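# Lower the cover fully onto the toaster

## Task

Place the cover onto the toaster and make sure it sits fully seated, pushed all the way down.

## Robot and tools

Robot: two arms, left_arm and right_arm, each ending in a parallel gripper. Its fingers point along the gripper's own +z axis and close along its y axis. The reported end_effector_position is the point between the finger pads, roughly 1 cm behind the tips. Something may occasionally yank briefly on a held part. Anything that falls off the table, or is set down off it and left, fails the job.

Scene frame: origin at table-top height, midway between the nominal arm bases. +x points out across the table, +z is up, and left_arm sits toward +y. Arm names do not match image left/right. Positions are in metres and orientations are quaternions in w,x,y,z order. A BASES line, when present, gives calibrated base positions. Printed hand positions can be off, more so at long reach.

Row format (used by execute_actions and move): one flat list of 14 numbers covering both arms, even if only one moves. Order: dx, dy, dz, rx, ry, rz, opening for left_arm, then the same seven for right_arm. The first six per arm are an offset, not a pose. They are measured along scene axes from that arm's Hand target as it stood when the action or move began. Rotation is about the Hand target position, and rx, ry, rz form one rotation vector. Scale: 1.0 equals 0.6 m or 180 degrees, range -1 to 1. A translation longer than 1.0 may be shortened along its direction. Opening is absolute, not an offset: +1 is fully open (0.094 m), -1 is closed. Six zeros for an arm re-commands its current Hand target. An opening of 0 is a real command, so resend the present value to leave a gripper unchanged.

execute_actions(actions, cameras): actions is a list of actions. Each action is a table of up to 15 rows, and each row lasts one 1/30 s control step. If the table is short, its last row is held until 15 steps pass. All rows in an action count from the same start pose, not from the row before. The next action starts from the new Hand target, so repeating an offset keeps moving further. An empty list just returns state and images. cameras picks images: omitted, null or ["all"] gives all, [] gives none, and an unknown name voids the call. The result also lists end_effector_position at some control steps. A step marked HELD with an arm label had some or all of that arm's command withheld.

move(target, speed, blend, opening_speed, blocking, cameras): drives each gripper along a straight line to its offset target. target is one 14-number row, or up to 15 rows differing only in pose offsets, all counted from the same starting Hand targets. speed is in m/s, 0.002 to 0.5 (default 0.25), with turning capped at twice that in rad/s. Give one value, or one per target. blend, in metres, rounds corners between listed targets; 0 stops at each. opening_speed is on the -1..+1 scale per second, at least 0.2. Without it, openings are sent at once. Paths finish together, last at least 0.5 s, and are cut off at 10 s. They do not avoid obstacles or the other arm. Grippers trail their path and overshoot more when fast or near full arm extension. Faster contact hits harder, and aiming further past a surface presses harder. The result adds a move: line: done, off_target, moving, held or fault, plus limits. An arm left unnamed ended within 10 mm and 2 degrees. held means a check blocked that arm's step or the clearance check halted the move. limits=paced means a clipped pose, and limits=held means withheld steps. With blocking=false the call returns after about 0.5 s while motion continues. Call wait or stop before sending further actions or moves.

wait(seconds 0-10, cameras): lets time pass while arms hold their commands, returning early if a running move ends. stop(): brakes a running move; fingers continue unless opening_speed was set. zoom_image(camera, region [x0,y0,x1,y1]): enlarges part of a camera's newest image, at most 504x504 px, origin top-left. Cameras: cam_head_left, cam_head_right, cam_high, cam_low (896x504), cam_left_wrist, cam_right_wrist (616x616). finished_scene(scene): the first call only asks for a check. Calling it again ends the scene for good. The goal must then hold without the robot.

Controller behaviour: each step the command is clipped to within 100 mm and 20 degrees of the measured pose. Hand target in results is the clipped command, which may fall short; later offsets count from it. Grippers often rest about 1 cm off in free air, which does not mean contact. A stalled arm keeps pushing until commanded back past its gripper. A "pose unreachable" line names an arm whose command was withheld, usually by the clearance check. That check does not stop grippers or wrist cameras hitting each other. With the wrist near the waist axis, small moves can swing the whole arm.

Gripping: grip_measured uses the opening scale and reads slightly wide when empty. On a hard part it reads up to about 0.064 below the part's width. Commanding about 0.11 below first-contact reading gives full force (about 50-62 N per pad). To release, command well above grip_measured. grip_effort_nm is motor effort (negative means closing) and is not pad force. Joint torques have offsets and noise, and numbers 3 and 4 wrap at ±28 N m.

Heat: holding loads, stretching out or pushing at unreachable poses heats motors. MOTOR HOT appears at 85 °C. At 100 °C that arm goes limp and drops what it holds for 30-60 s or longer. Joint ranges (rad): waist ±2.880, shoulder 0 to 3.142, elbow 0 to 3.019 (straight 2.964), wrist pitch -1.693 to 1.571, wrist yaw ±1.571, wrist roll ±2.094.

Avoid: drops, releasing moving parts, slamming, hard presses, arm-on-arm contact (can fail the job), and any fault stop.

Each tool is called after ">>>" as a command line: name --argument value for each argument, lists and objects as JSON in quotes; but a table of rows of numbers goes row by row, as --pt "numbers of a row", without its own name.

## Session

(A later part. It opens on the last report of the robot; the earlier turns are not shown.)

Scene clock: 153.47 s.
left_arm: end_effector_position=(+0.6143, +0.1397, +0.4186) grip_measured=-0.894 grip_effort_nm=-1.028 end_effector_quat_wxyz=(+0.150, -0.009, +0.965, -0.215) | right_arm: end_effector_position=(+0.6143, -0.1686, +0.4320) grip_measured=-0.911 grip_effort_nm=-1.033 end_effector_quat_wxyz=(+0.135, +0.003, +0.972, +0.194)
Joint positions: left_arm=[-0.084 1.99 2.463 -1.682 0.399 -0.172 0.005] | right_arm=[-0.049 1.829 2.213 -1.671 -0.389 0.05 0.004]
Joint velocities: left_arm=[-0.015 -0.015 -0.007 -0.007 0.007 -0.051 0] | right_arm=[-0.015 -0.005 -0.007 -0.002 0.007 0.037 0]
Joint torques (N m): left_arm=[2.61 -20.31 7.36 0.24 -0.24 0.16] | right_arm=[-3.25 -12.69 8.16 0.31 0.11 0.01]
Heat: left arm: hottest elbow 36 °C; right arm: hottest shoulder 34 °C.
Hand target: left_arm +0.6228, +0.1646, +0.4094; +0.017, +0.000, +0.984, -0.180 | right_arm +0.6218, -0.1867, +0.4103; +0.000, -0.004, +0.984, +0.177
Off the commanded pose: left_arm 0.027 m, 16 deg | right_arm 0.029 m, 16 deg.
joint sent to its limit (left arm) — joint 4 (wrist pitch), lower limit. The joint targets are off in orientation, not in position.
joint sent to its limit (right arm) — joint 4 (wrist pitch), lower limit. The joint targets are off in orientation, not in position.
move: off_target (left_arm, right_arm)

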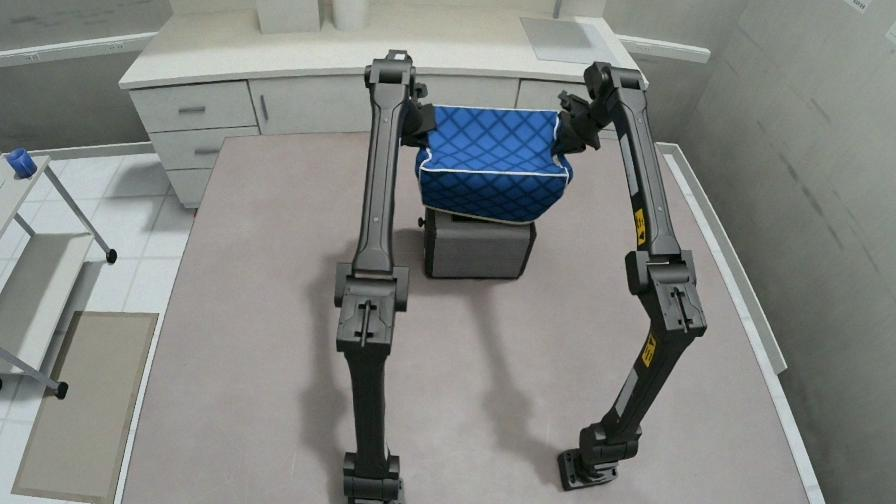

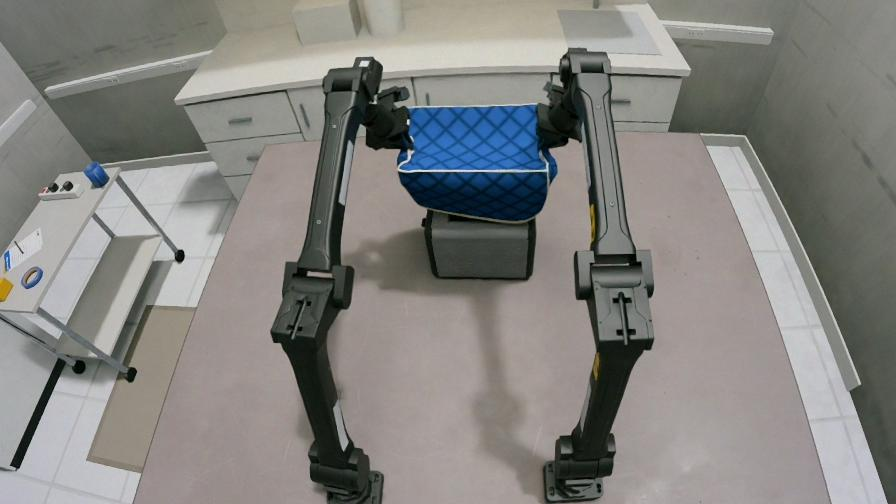

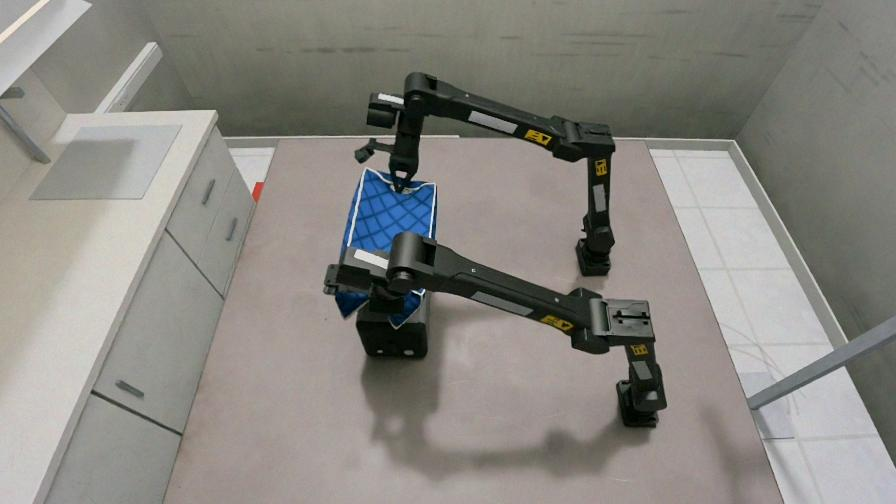

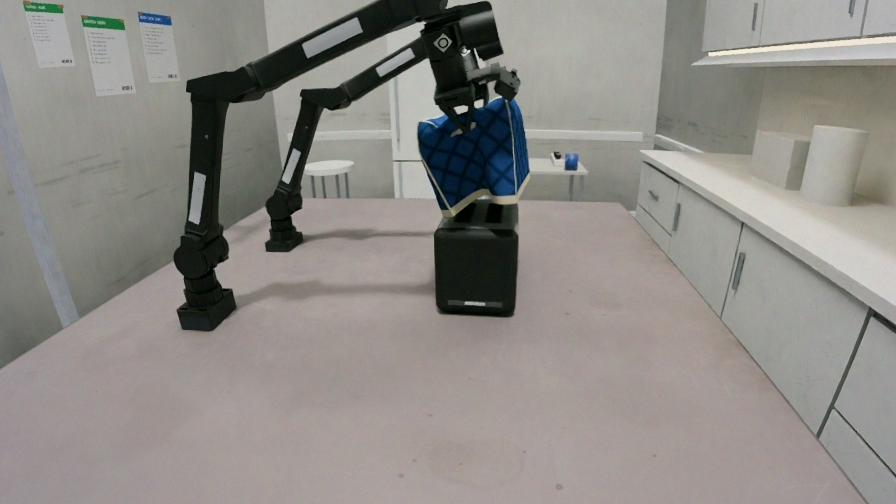

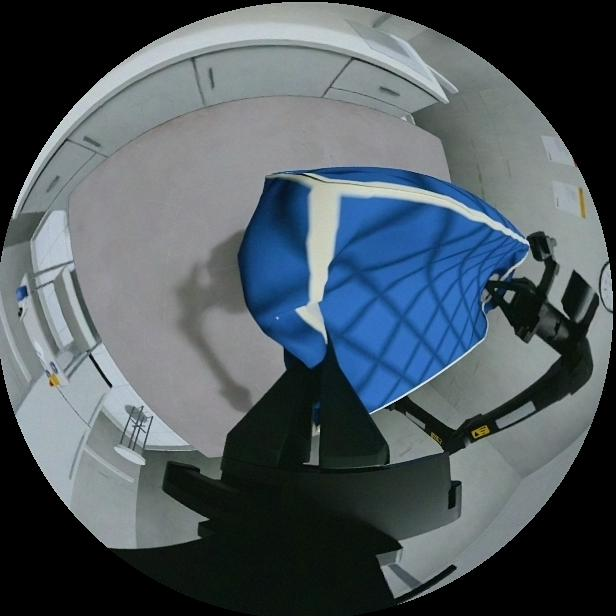

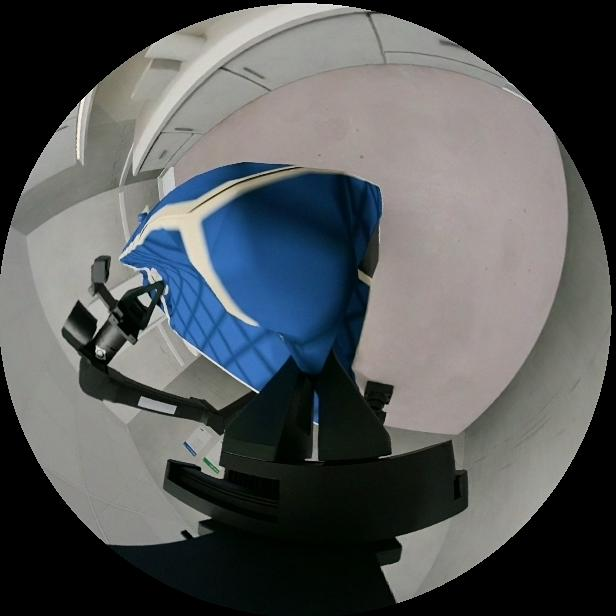

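>>> move --pt "-0.055 0 0 0 0 0 -1 -0.055 0 0 0 0 0 -1" --pt "-0.055 0 -0.085 0 0 0 -1 -0.055 0 -0.105 0 0 0 -1" --speed 0.08

>>> zoom_image --camera "cam_low" --region '[380, 60, 580, 260]'

>>> zoom_image --camera "cam_head_right" --region '[380, 90, 580, 290]'

Scene clock: 167.13 s.
left_arm: end_effector_position=(+0.5885, +0.1426, +0.3611) grip_measured=-0.894 grip_effort_nm=-1.033 end_effector_quat_wxyz=(+0.079, -0.001, +0.976, -0.203) | right_arm: end_effector_position=(+0.5876, -0.1683, +0.3668) grip_measured=-0.911 grip_effort_nm=-1.028 end_effector_quat_wxyz=(+0.059, -0.007, +0.980, +0.192)
Joint positions: left_arm=[-0.084 1.947 2.261 -1.682 0.393 -0.122 0.005] | right_arm=[-0.049 1.807 2.024 -1.671 -0.389 -0.003 0.004]
Joint velocities: left_arm=[-0.005 -0.005 -0.007 0.027 0.081 -0.095 0] | right_arm=[-0.024 0.005 -0.012 0.007 -0.095 0.125 0]
Joint torques (N m): left_arm=[2.67 -21.71 6.79 -0.01 -0.74 0.19] | right_arm=[-2.84 -13.04 7.39 0.16 0.8 -0.06]
Heat: left arm: hottest elbow 35 °C; right arm: hottest shoulder 35 °C.
Hand target: left_arm +0.5899, +0.1656, +0.3582; +0.017, -0.001, +0.984, -0.179 | right_arm +0.5881, -0.1867, +0.3471; +0.000, -0.005, +0.984, +0.177
Off the commanded pose: left_arm 0.022 m, 8 deg | right_arm 0.027 m, 7 deg.
joint sent to its limit (left arm) — joint 4 (wrist pitch), lower limit. The joint targets are off in orientation, not in position.
joint sent to its limit (right arm) — joint 4 (wrist pitch), lower limit. The joint targets are off in orientation, not in position.
move: off_target (left_arm, right_arm)

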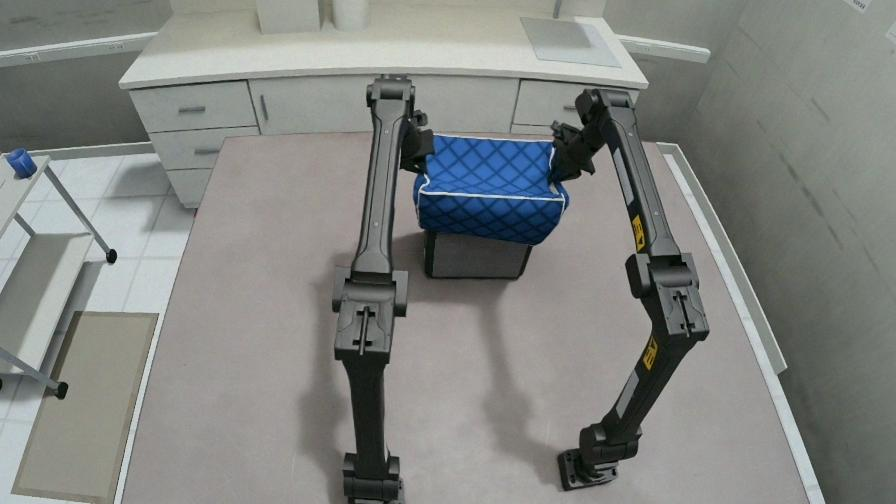

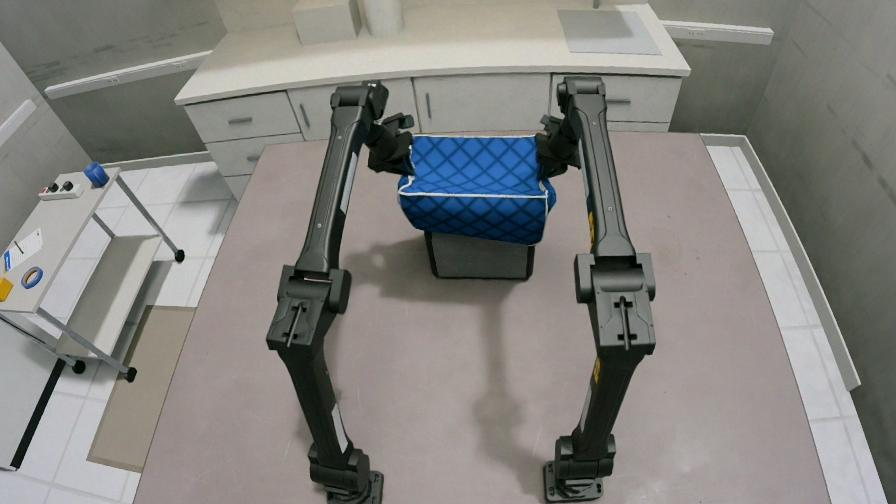

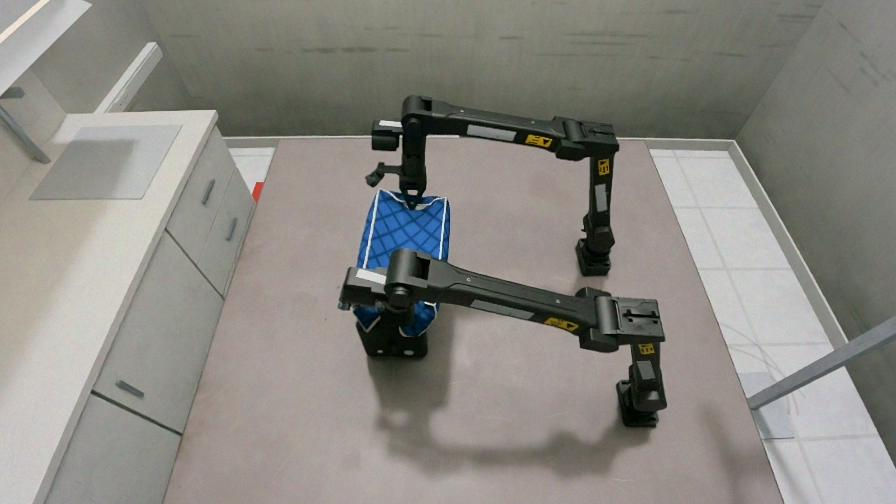

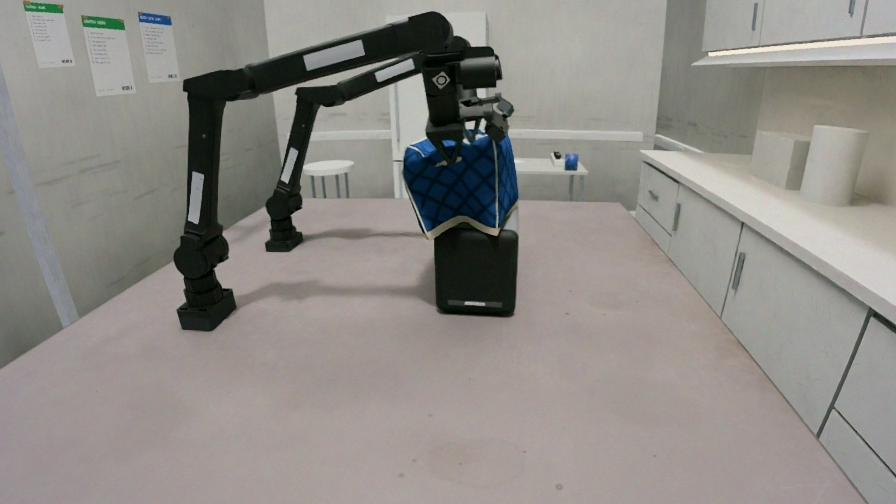

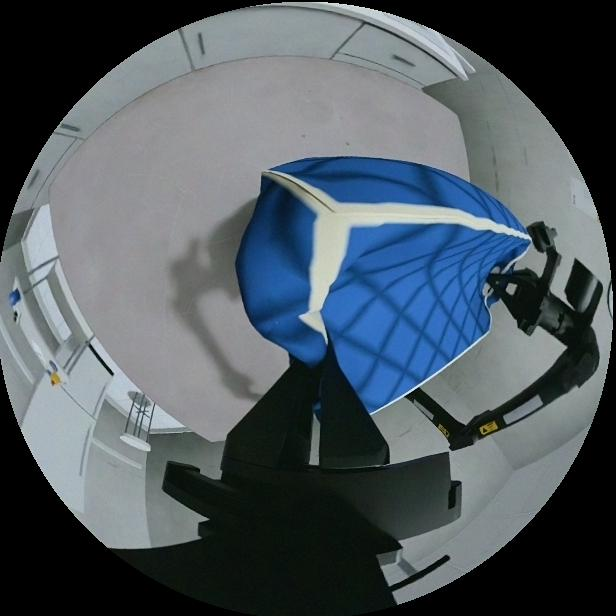

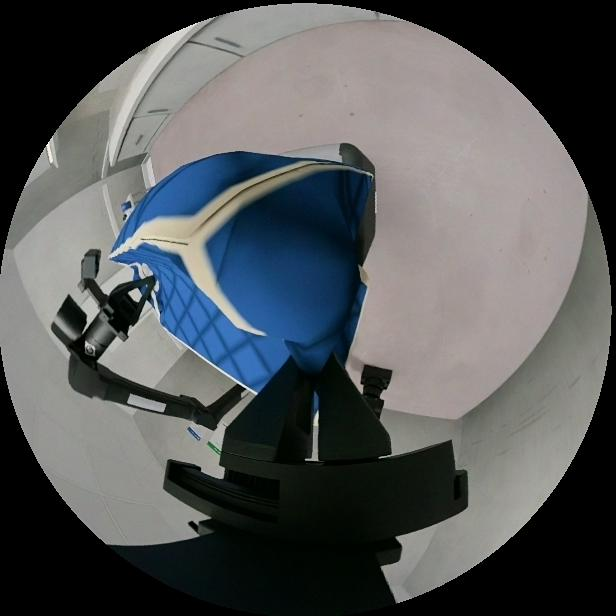

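Scaled by 2.520.

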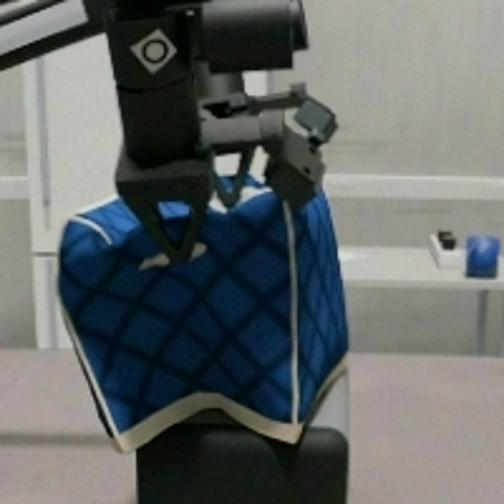

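Scaled by 2.520.

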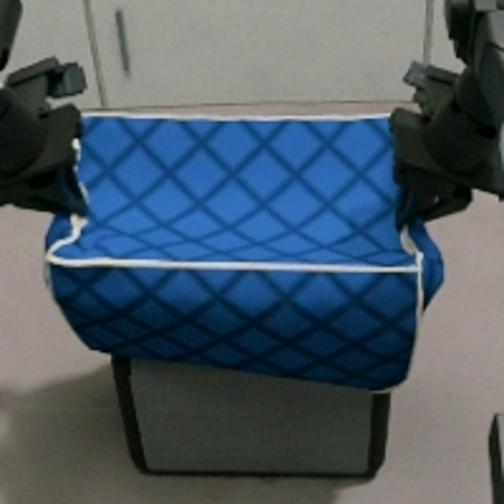

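>>> move --pt "0 0.01 -0.02 0 0 0 -1 0 -0.01 -0.02 0 0 0 -1" --pt "0.06 0.01 -0.025 0 0 0 -1 0.06 -0.01 -0.025 0 0 0 -1" --speed 0.06

>>> zoom_image --camera "cam_low" --region '[380, 60, 580, 260]'

Scene clock: 175.73 s.
left_arm: end_effector_position=(+0.6081, +0.1417, +0.3568) grip_measured=-0.894 grip_effort_nm=-1.033 end_effector_quat_wxyz=(+0.090, +0.008, +0.975, -0.203) | right_arm: end_effector_position=(+0.6048, -0.1686, +0.3538) grip_measured=-0.911 grip_effort_nm=-1.038 end_effector_quat_wxyz=(+0.055, -0.014, +0.980, +0.192)
Joint positions: left_arm=[-0.083 2.002 2.334 -1.682 0.393 -0.106 0.005] | right_arm=[-0.049 1.862 2.069 -1.672 -0.388 -0.019 0.004]
Joint velocities: left_arm=[-0.024 -0.005 -0.012 0.002 -0.037 -0.037 0] | right_arm=[-0.005 -0.005 0.002 0.002 -0.007 -0.095 -0.001]
Joint torques (N m): left_arm=[2.96 -18.61 9.69 -0.01 -0.56 0.1] | right_arm=[-3.6 -10.75 12.3 0.13 0.75 0.04]
Heat: left arm: hottest elbow 34 °C; right arm: hottest shoulder 34 °C.
Hand target: left_arm +0.6261, +0.1716, +0.3435; +0.017, -0.001, +0.984, -0.179 | right_arm +0.6237, -0.1925, +0.3315; -0.001, -0.005, +0.984, +0.177
Off the commanded pose: left_arm 0.037 m, 9 deg | right_arm 0.038 m, 7 deg.
joint sent to its limit (left arm) — joint 4 (wrist pitch), lower limit. The joint targets are off in orientation, not in position.
joint sent to its limit (right arm) — joint 4 (wrist pitch), lower limit. The joint targets are off in orientation, not in position.
move: off_target (left_arm, right_arm)

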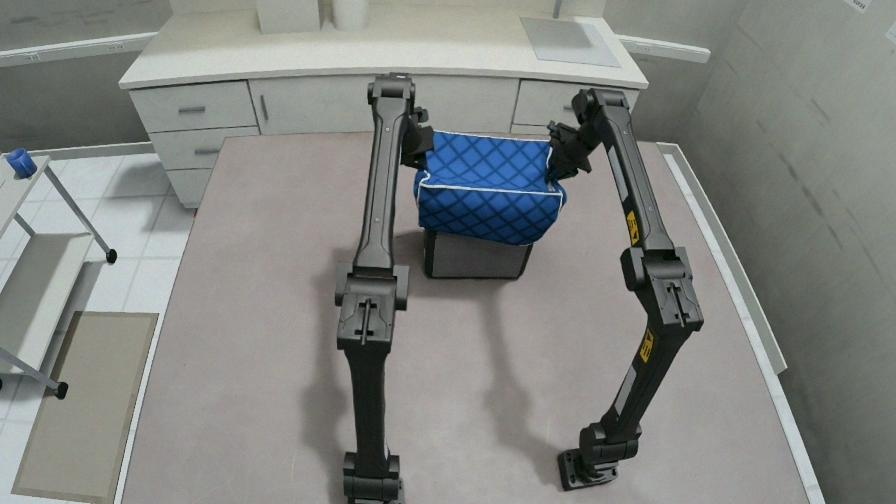

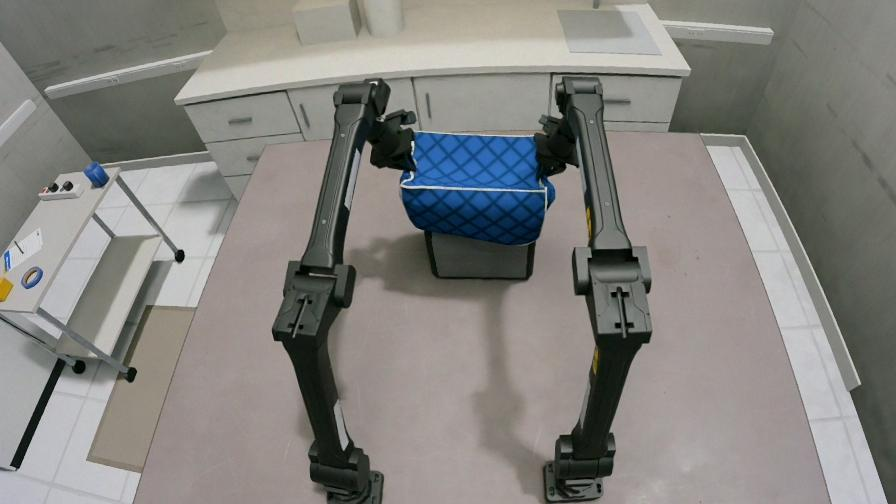

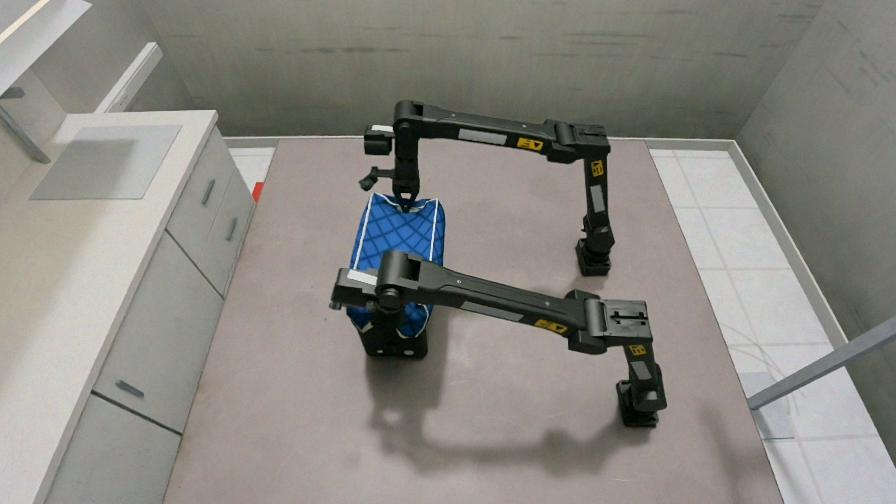

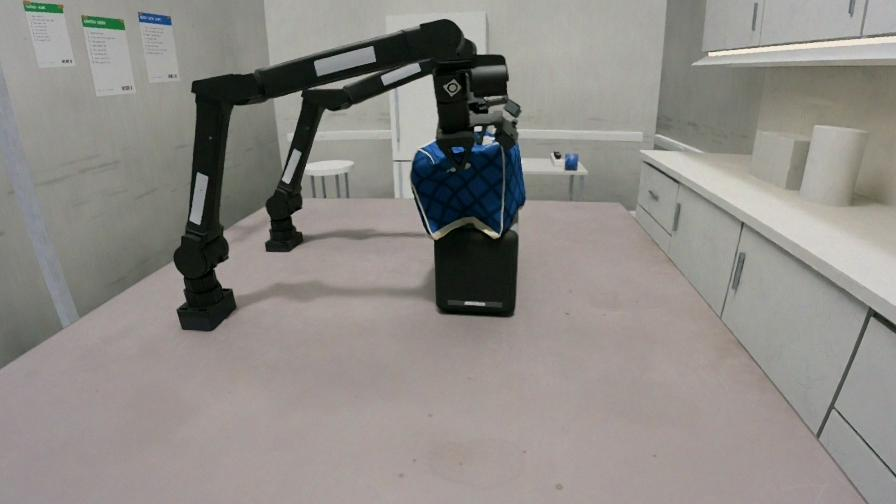

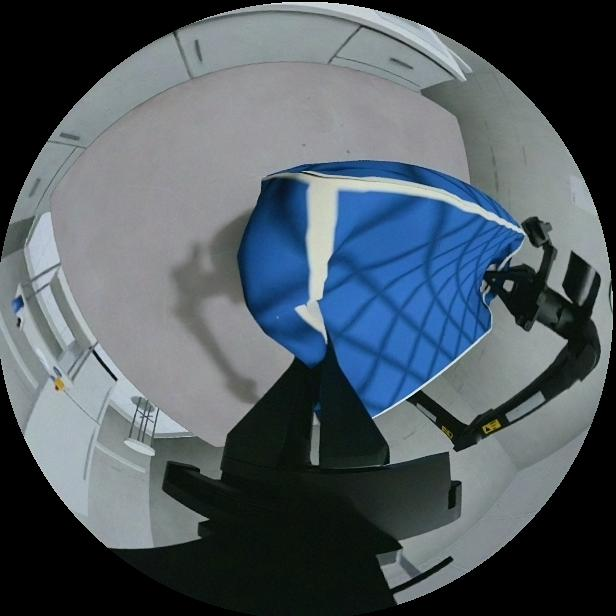

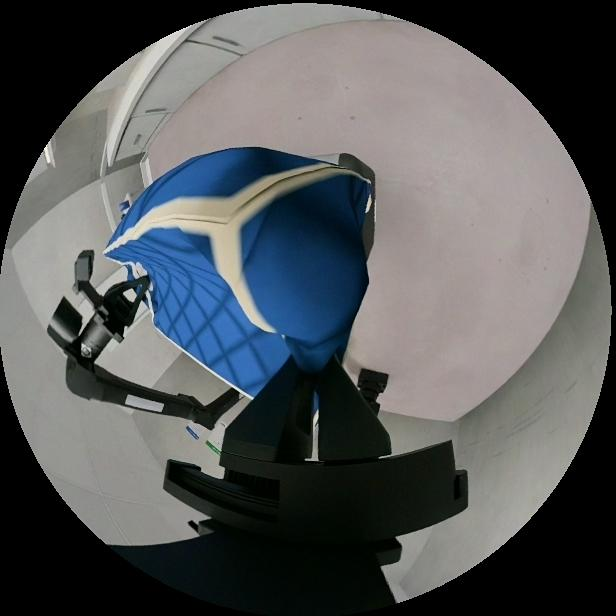

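Scaled by 2.520.

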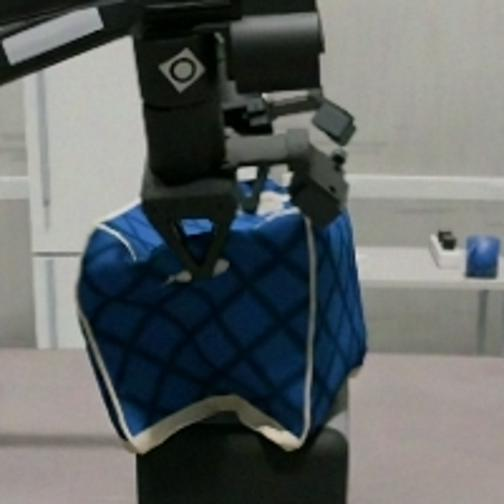

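>>> move --target '[0,0,0,0,0,0,-0.2,0,0,0,0,0,0,-0.2]' --opening_speed 0.4

>>> zoom_image --camera "cam_low" --region '[380, 60, 580, 260]'

Scene clock: 198.53 s.
left_arm: end_effector_position=(+0.6130, +0.1591, +0.3517) grip_measured=-0.202 grip_effort_nm=0.090 end_effector_quat_wxyz=(+0.090, -0.005, +0.977, -0.194) | right_arm: end_effector_position=(+0.6085, -0.1812, +0.3427) grip_measured=-0.203 grip_effort_nm=0.090 end_effector_quat_wxyz=(+0.047, -0.004, +0.982, +0.182)
Joint positions: left_arm=[-0.06 2.01 2.337 -1.682 0.376 -0.106 0.037] | right_arm=[-0.065 1.879 2.069 -1.674 -0.369 -0.019 0.037]
Joint velocities: left_arm=[0.005 -0.015 -0.002 -0.007 -0.007 -0.007 0] | right_arm=[-0.005 0.005 0.017 -0.017 -0.007 -0.022 0]
Joint torques (N m): left_arm=[1.2 -19.66 9.94 0.16 -0.04 0.11] | right_arm=[-2.14 -12.04 12.7 0.1 0.13 0.05]
Heat: left arm: hottest elbow 35 °C; right arm: hottest shoulder 35 °C.
Hand target: left_arm +0.6261, +0.1715, +0.3436; +0.017, -0.001, +0.984, -0.179 | right_arm +0.6237, -0.1926, +0.3316; +0.000, -0.005, +0.984, +0.176
Off the commanded pose: left_arm 0.020 m, 9 deg | right_arm 0.022 m, 5 deg.
joint sent to its limit (left arm) — joint 4 (wrist pitch), lower limit. The joint targets are off in orientation, not in position.
joint sent to its limit (right arm) — joint 4 (wrist pitch), lower limit. The joint targets are off in orientation, not in position.
move: off_target (left_arm, right_arm)

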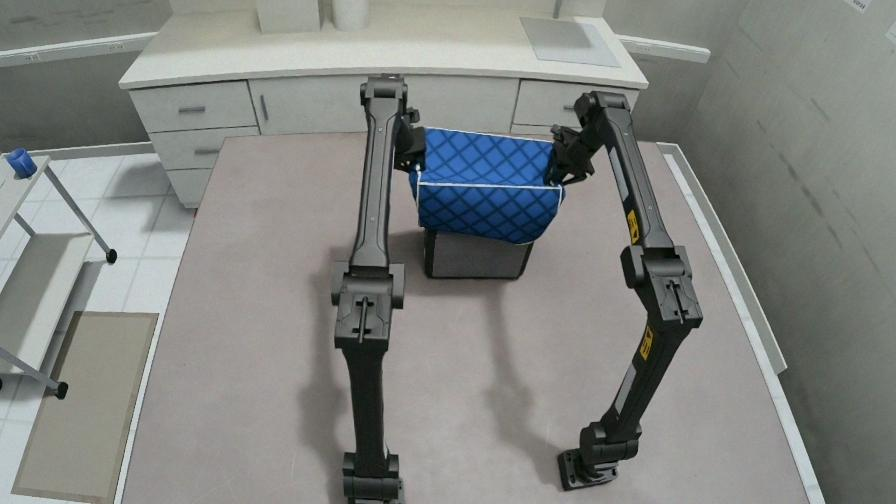

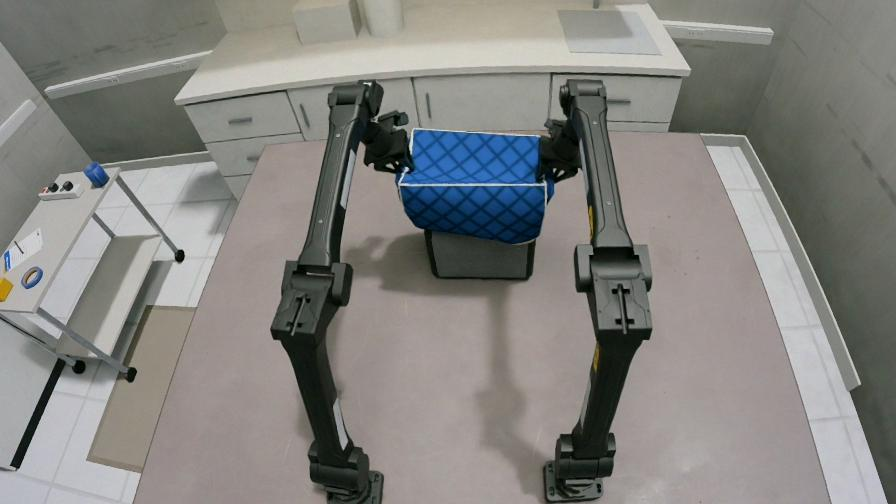

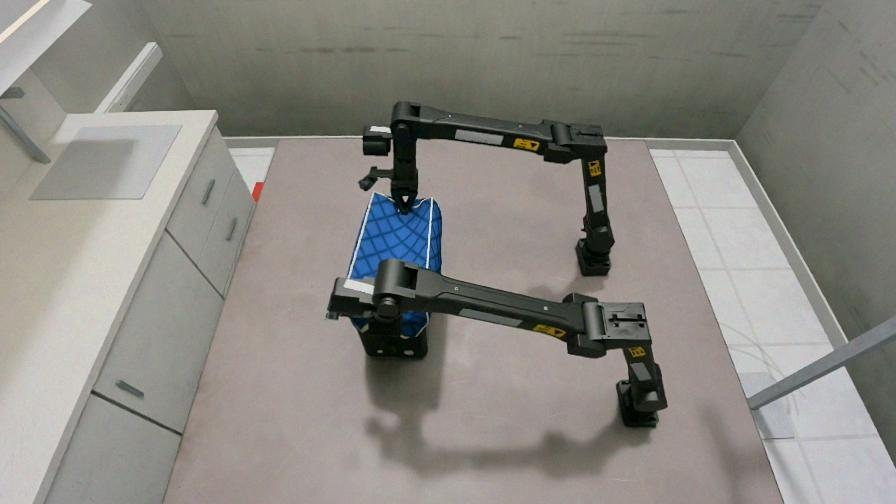

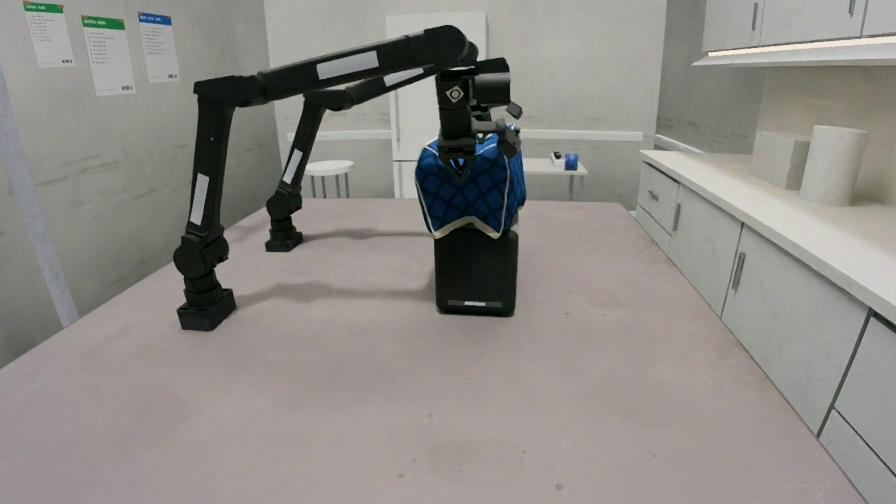

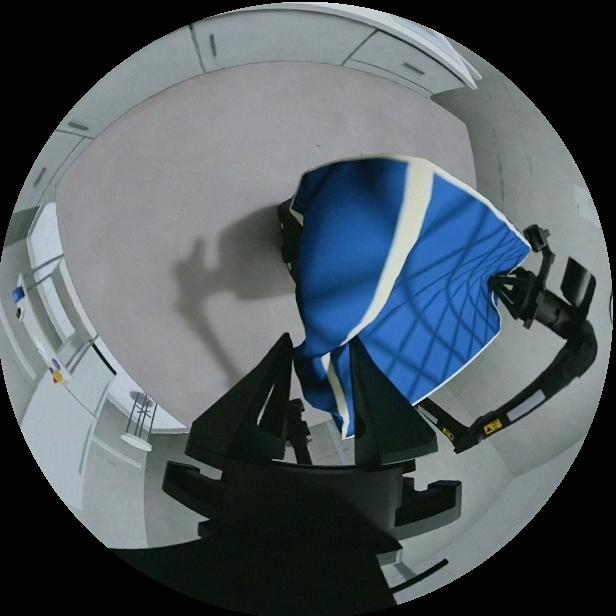

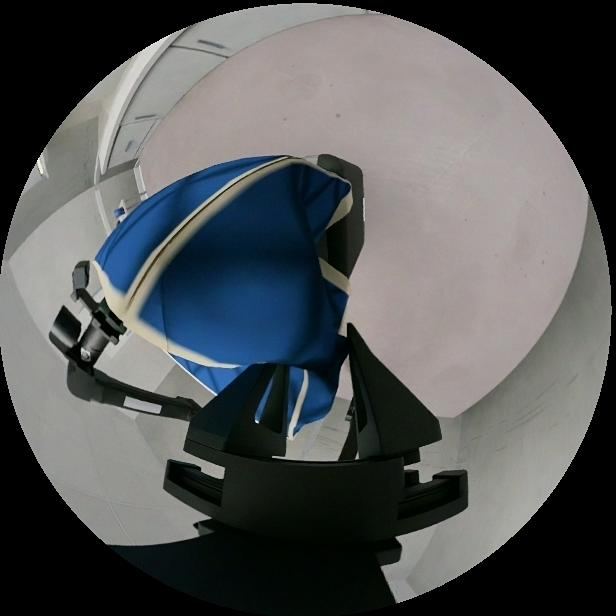

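Scaled by 2.520.

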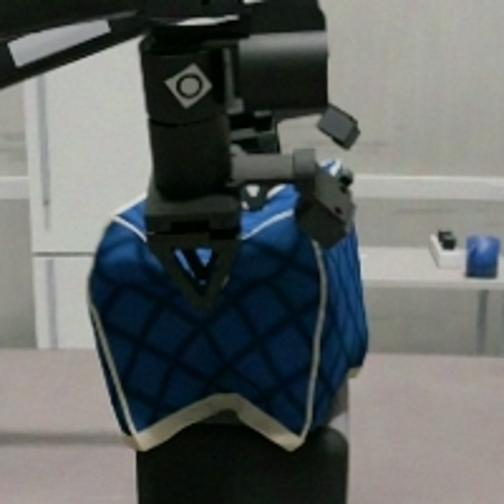

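>>> move --pt "0 0.02 0.05 0 0 0 0.4 0 -0.02 0.06 0 0 0 0.4" --pt "0 0.06 0.15 0 0 0 0.4 0 -0.06 0.16 0 0 0 0.4" --speed 0.1 --opening_speed 1

>>> zoom_image --camera "cam_low" --region '[380, 100, 580, 300]'

>>> zoom_image --camera "cam_high" --region '[310, 180, 490, 360]'

Scene clock: 207.83 s.
left_arm: end_effector_position=(+0.6276, +0.1976, +0.4037) grip_measured=+0.398 grip_effort_nm=0.095 end_effector_quat_wxyz=(+0.155, -0.023, +0.968, -0.197) | right_arm: end_effector_position=(+0.6238, -0.2211, +0.3915) grip_measured=+0.398 grip_effort_nm=0.085 end_effector_quat_wxyz=(+0.110, +0.017, +0.978, +0.178)
Joint positions: left_arm=[0.001 2.01 2.46 -1.682 0.385 -0.109 0.066] | right_arm=[-0.13 1.872 2.179 -1.674 -0.371 -0.019 0.066]
Joint velocities: left_arm=[-0.015 0.005 0.012 0.022 0.037 0.007 0.001] | right_arm=[-0.005 -0.015 0.002 -0.002 0.022 -0.037 0]
Joint torques (N m): left_arm=[0.85 -23.47 10.29 0.25 0.38 -0.03] | right_arm=[-1.96 -16.62 14.05 0.34 -0.35 0.2]
Heat: left arm: hottest elbow 36 °C; right arm: hottest shoulder 35 °C.
Hand target: left_arm +0.6261, +0.2060, +0.4341; +0.017, +0.001, +0.984, -0.180 | right_arm +0.6251, -0.2289, +0.4283; +0.000, -0.004, +0.984, +0.176
Off the commanded pose: left_arm 0.032 m, 16 deg | right_arm 0.037 m, 13 deg.
joint sent to its limit (left arm) — joint 4 (wrist pitch), lower limit. The joint targets are off in orientation, not in position.
joint sent to its limit (right arm) — joint 4 (wrist pitch), lower limit. The joint targets are off in orientation, not in position.
move: off_target (left_arm, right_arm)

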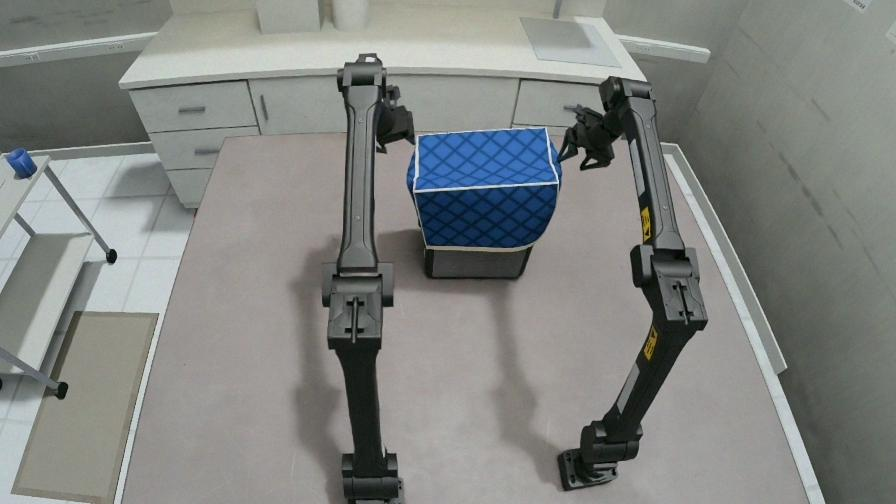

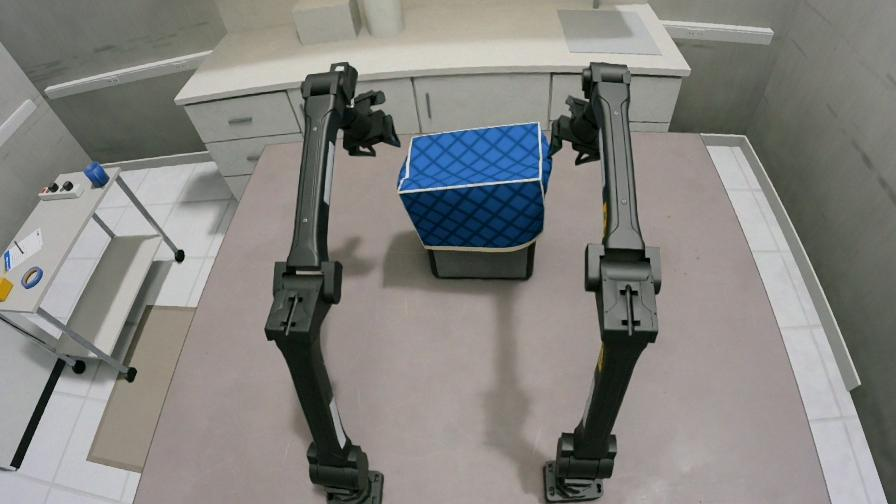

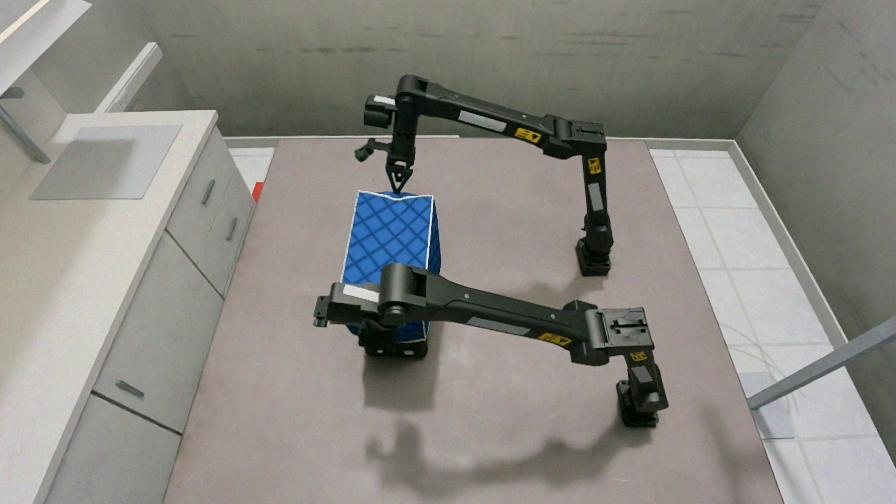

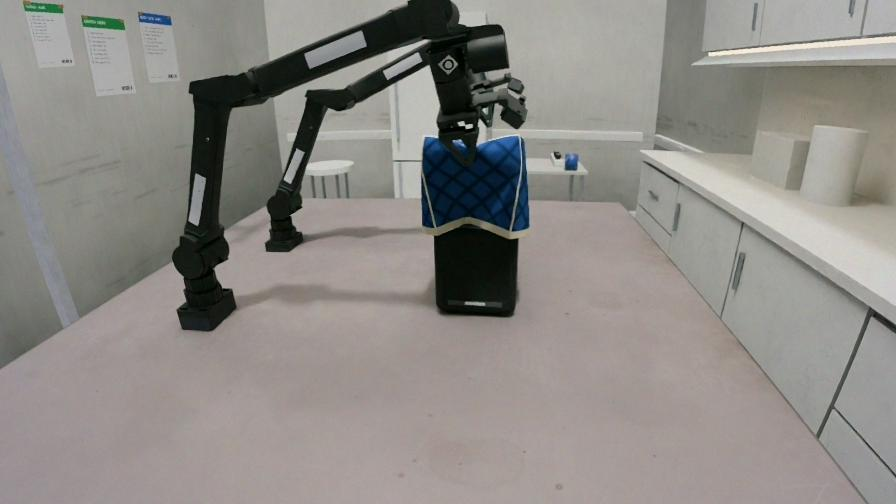

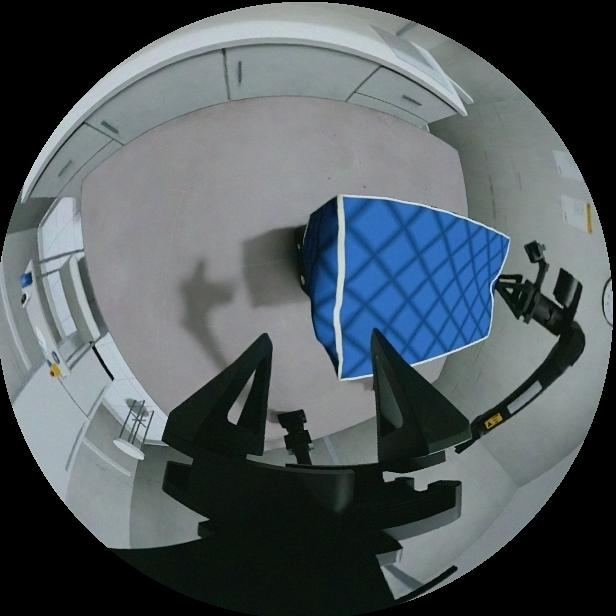

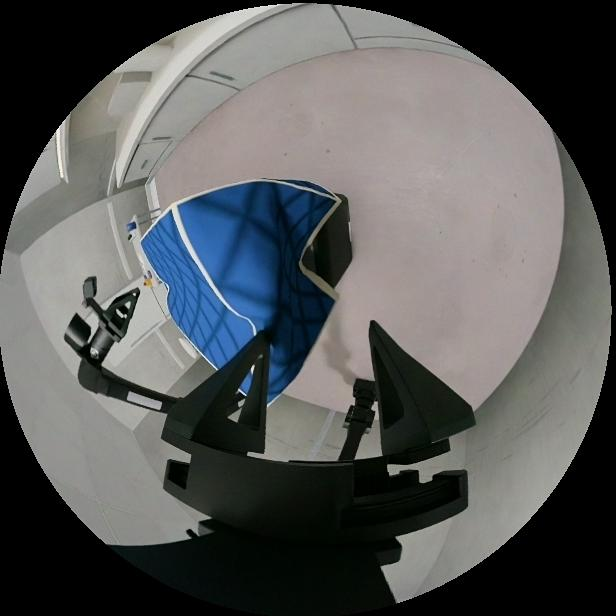

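Scaled by 2.520.

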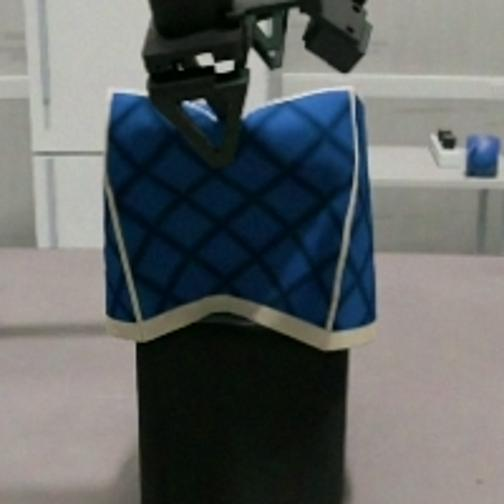

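Scaled by 2.800.

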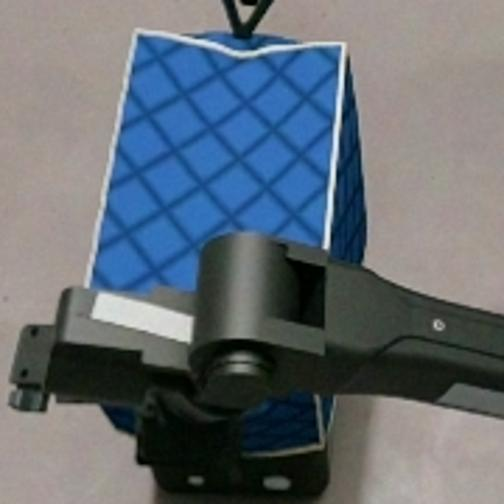

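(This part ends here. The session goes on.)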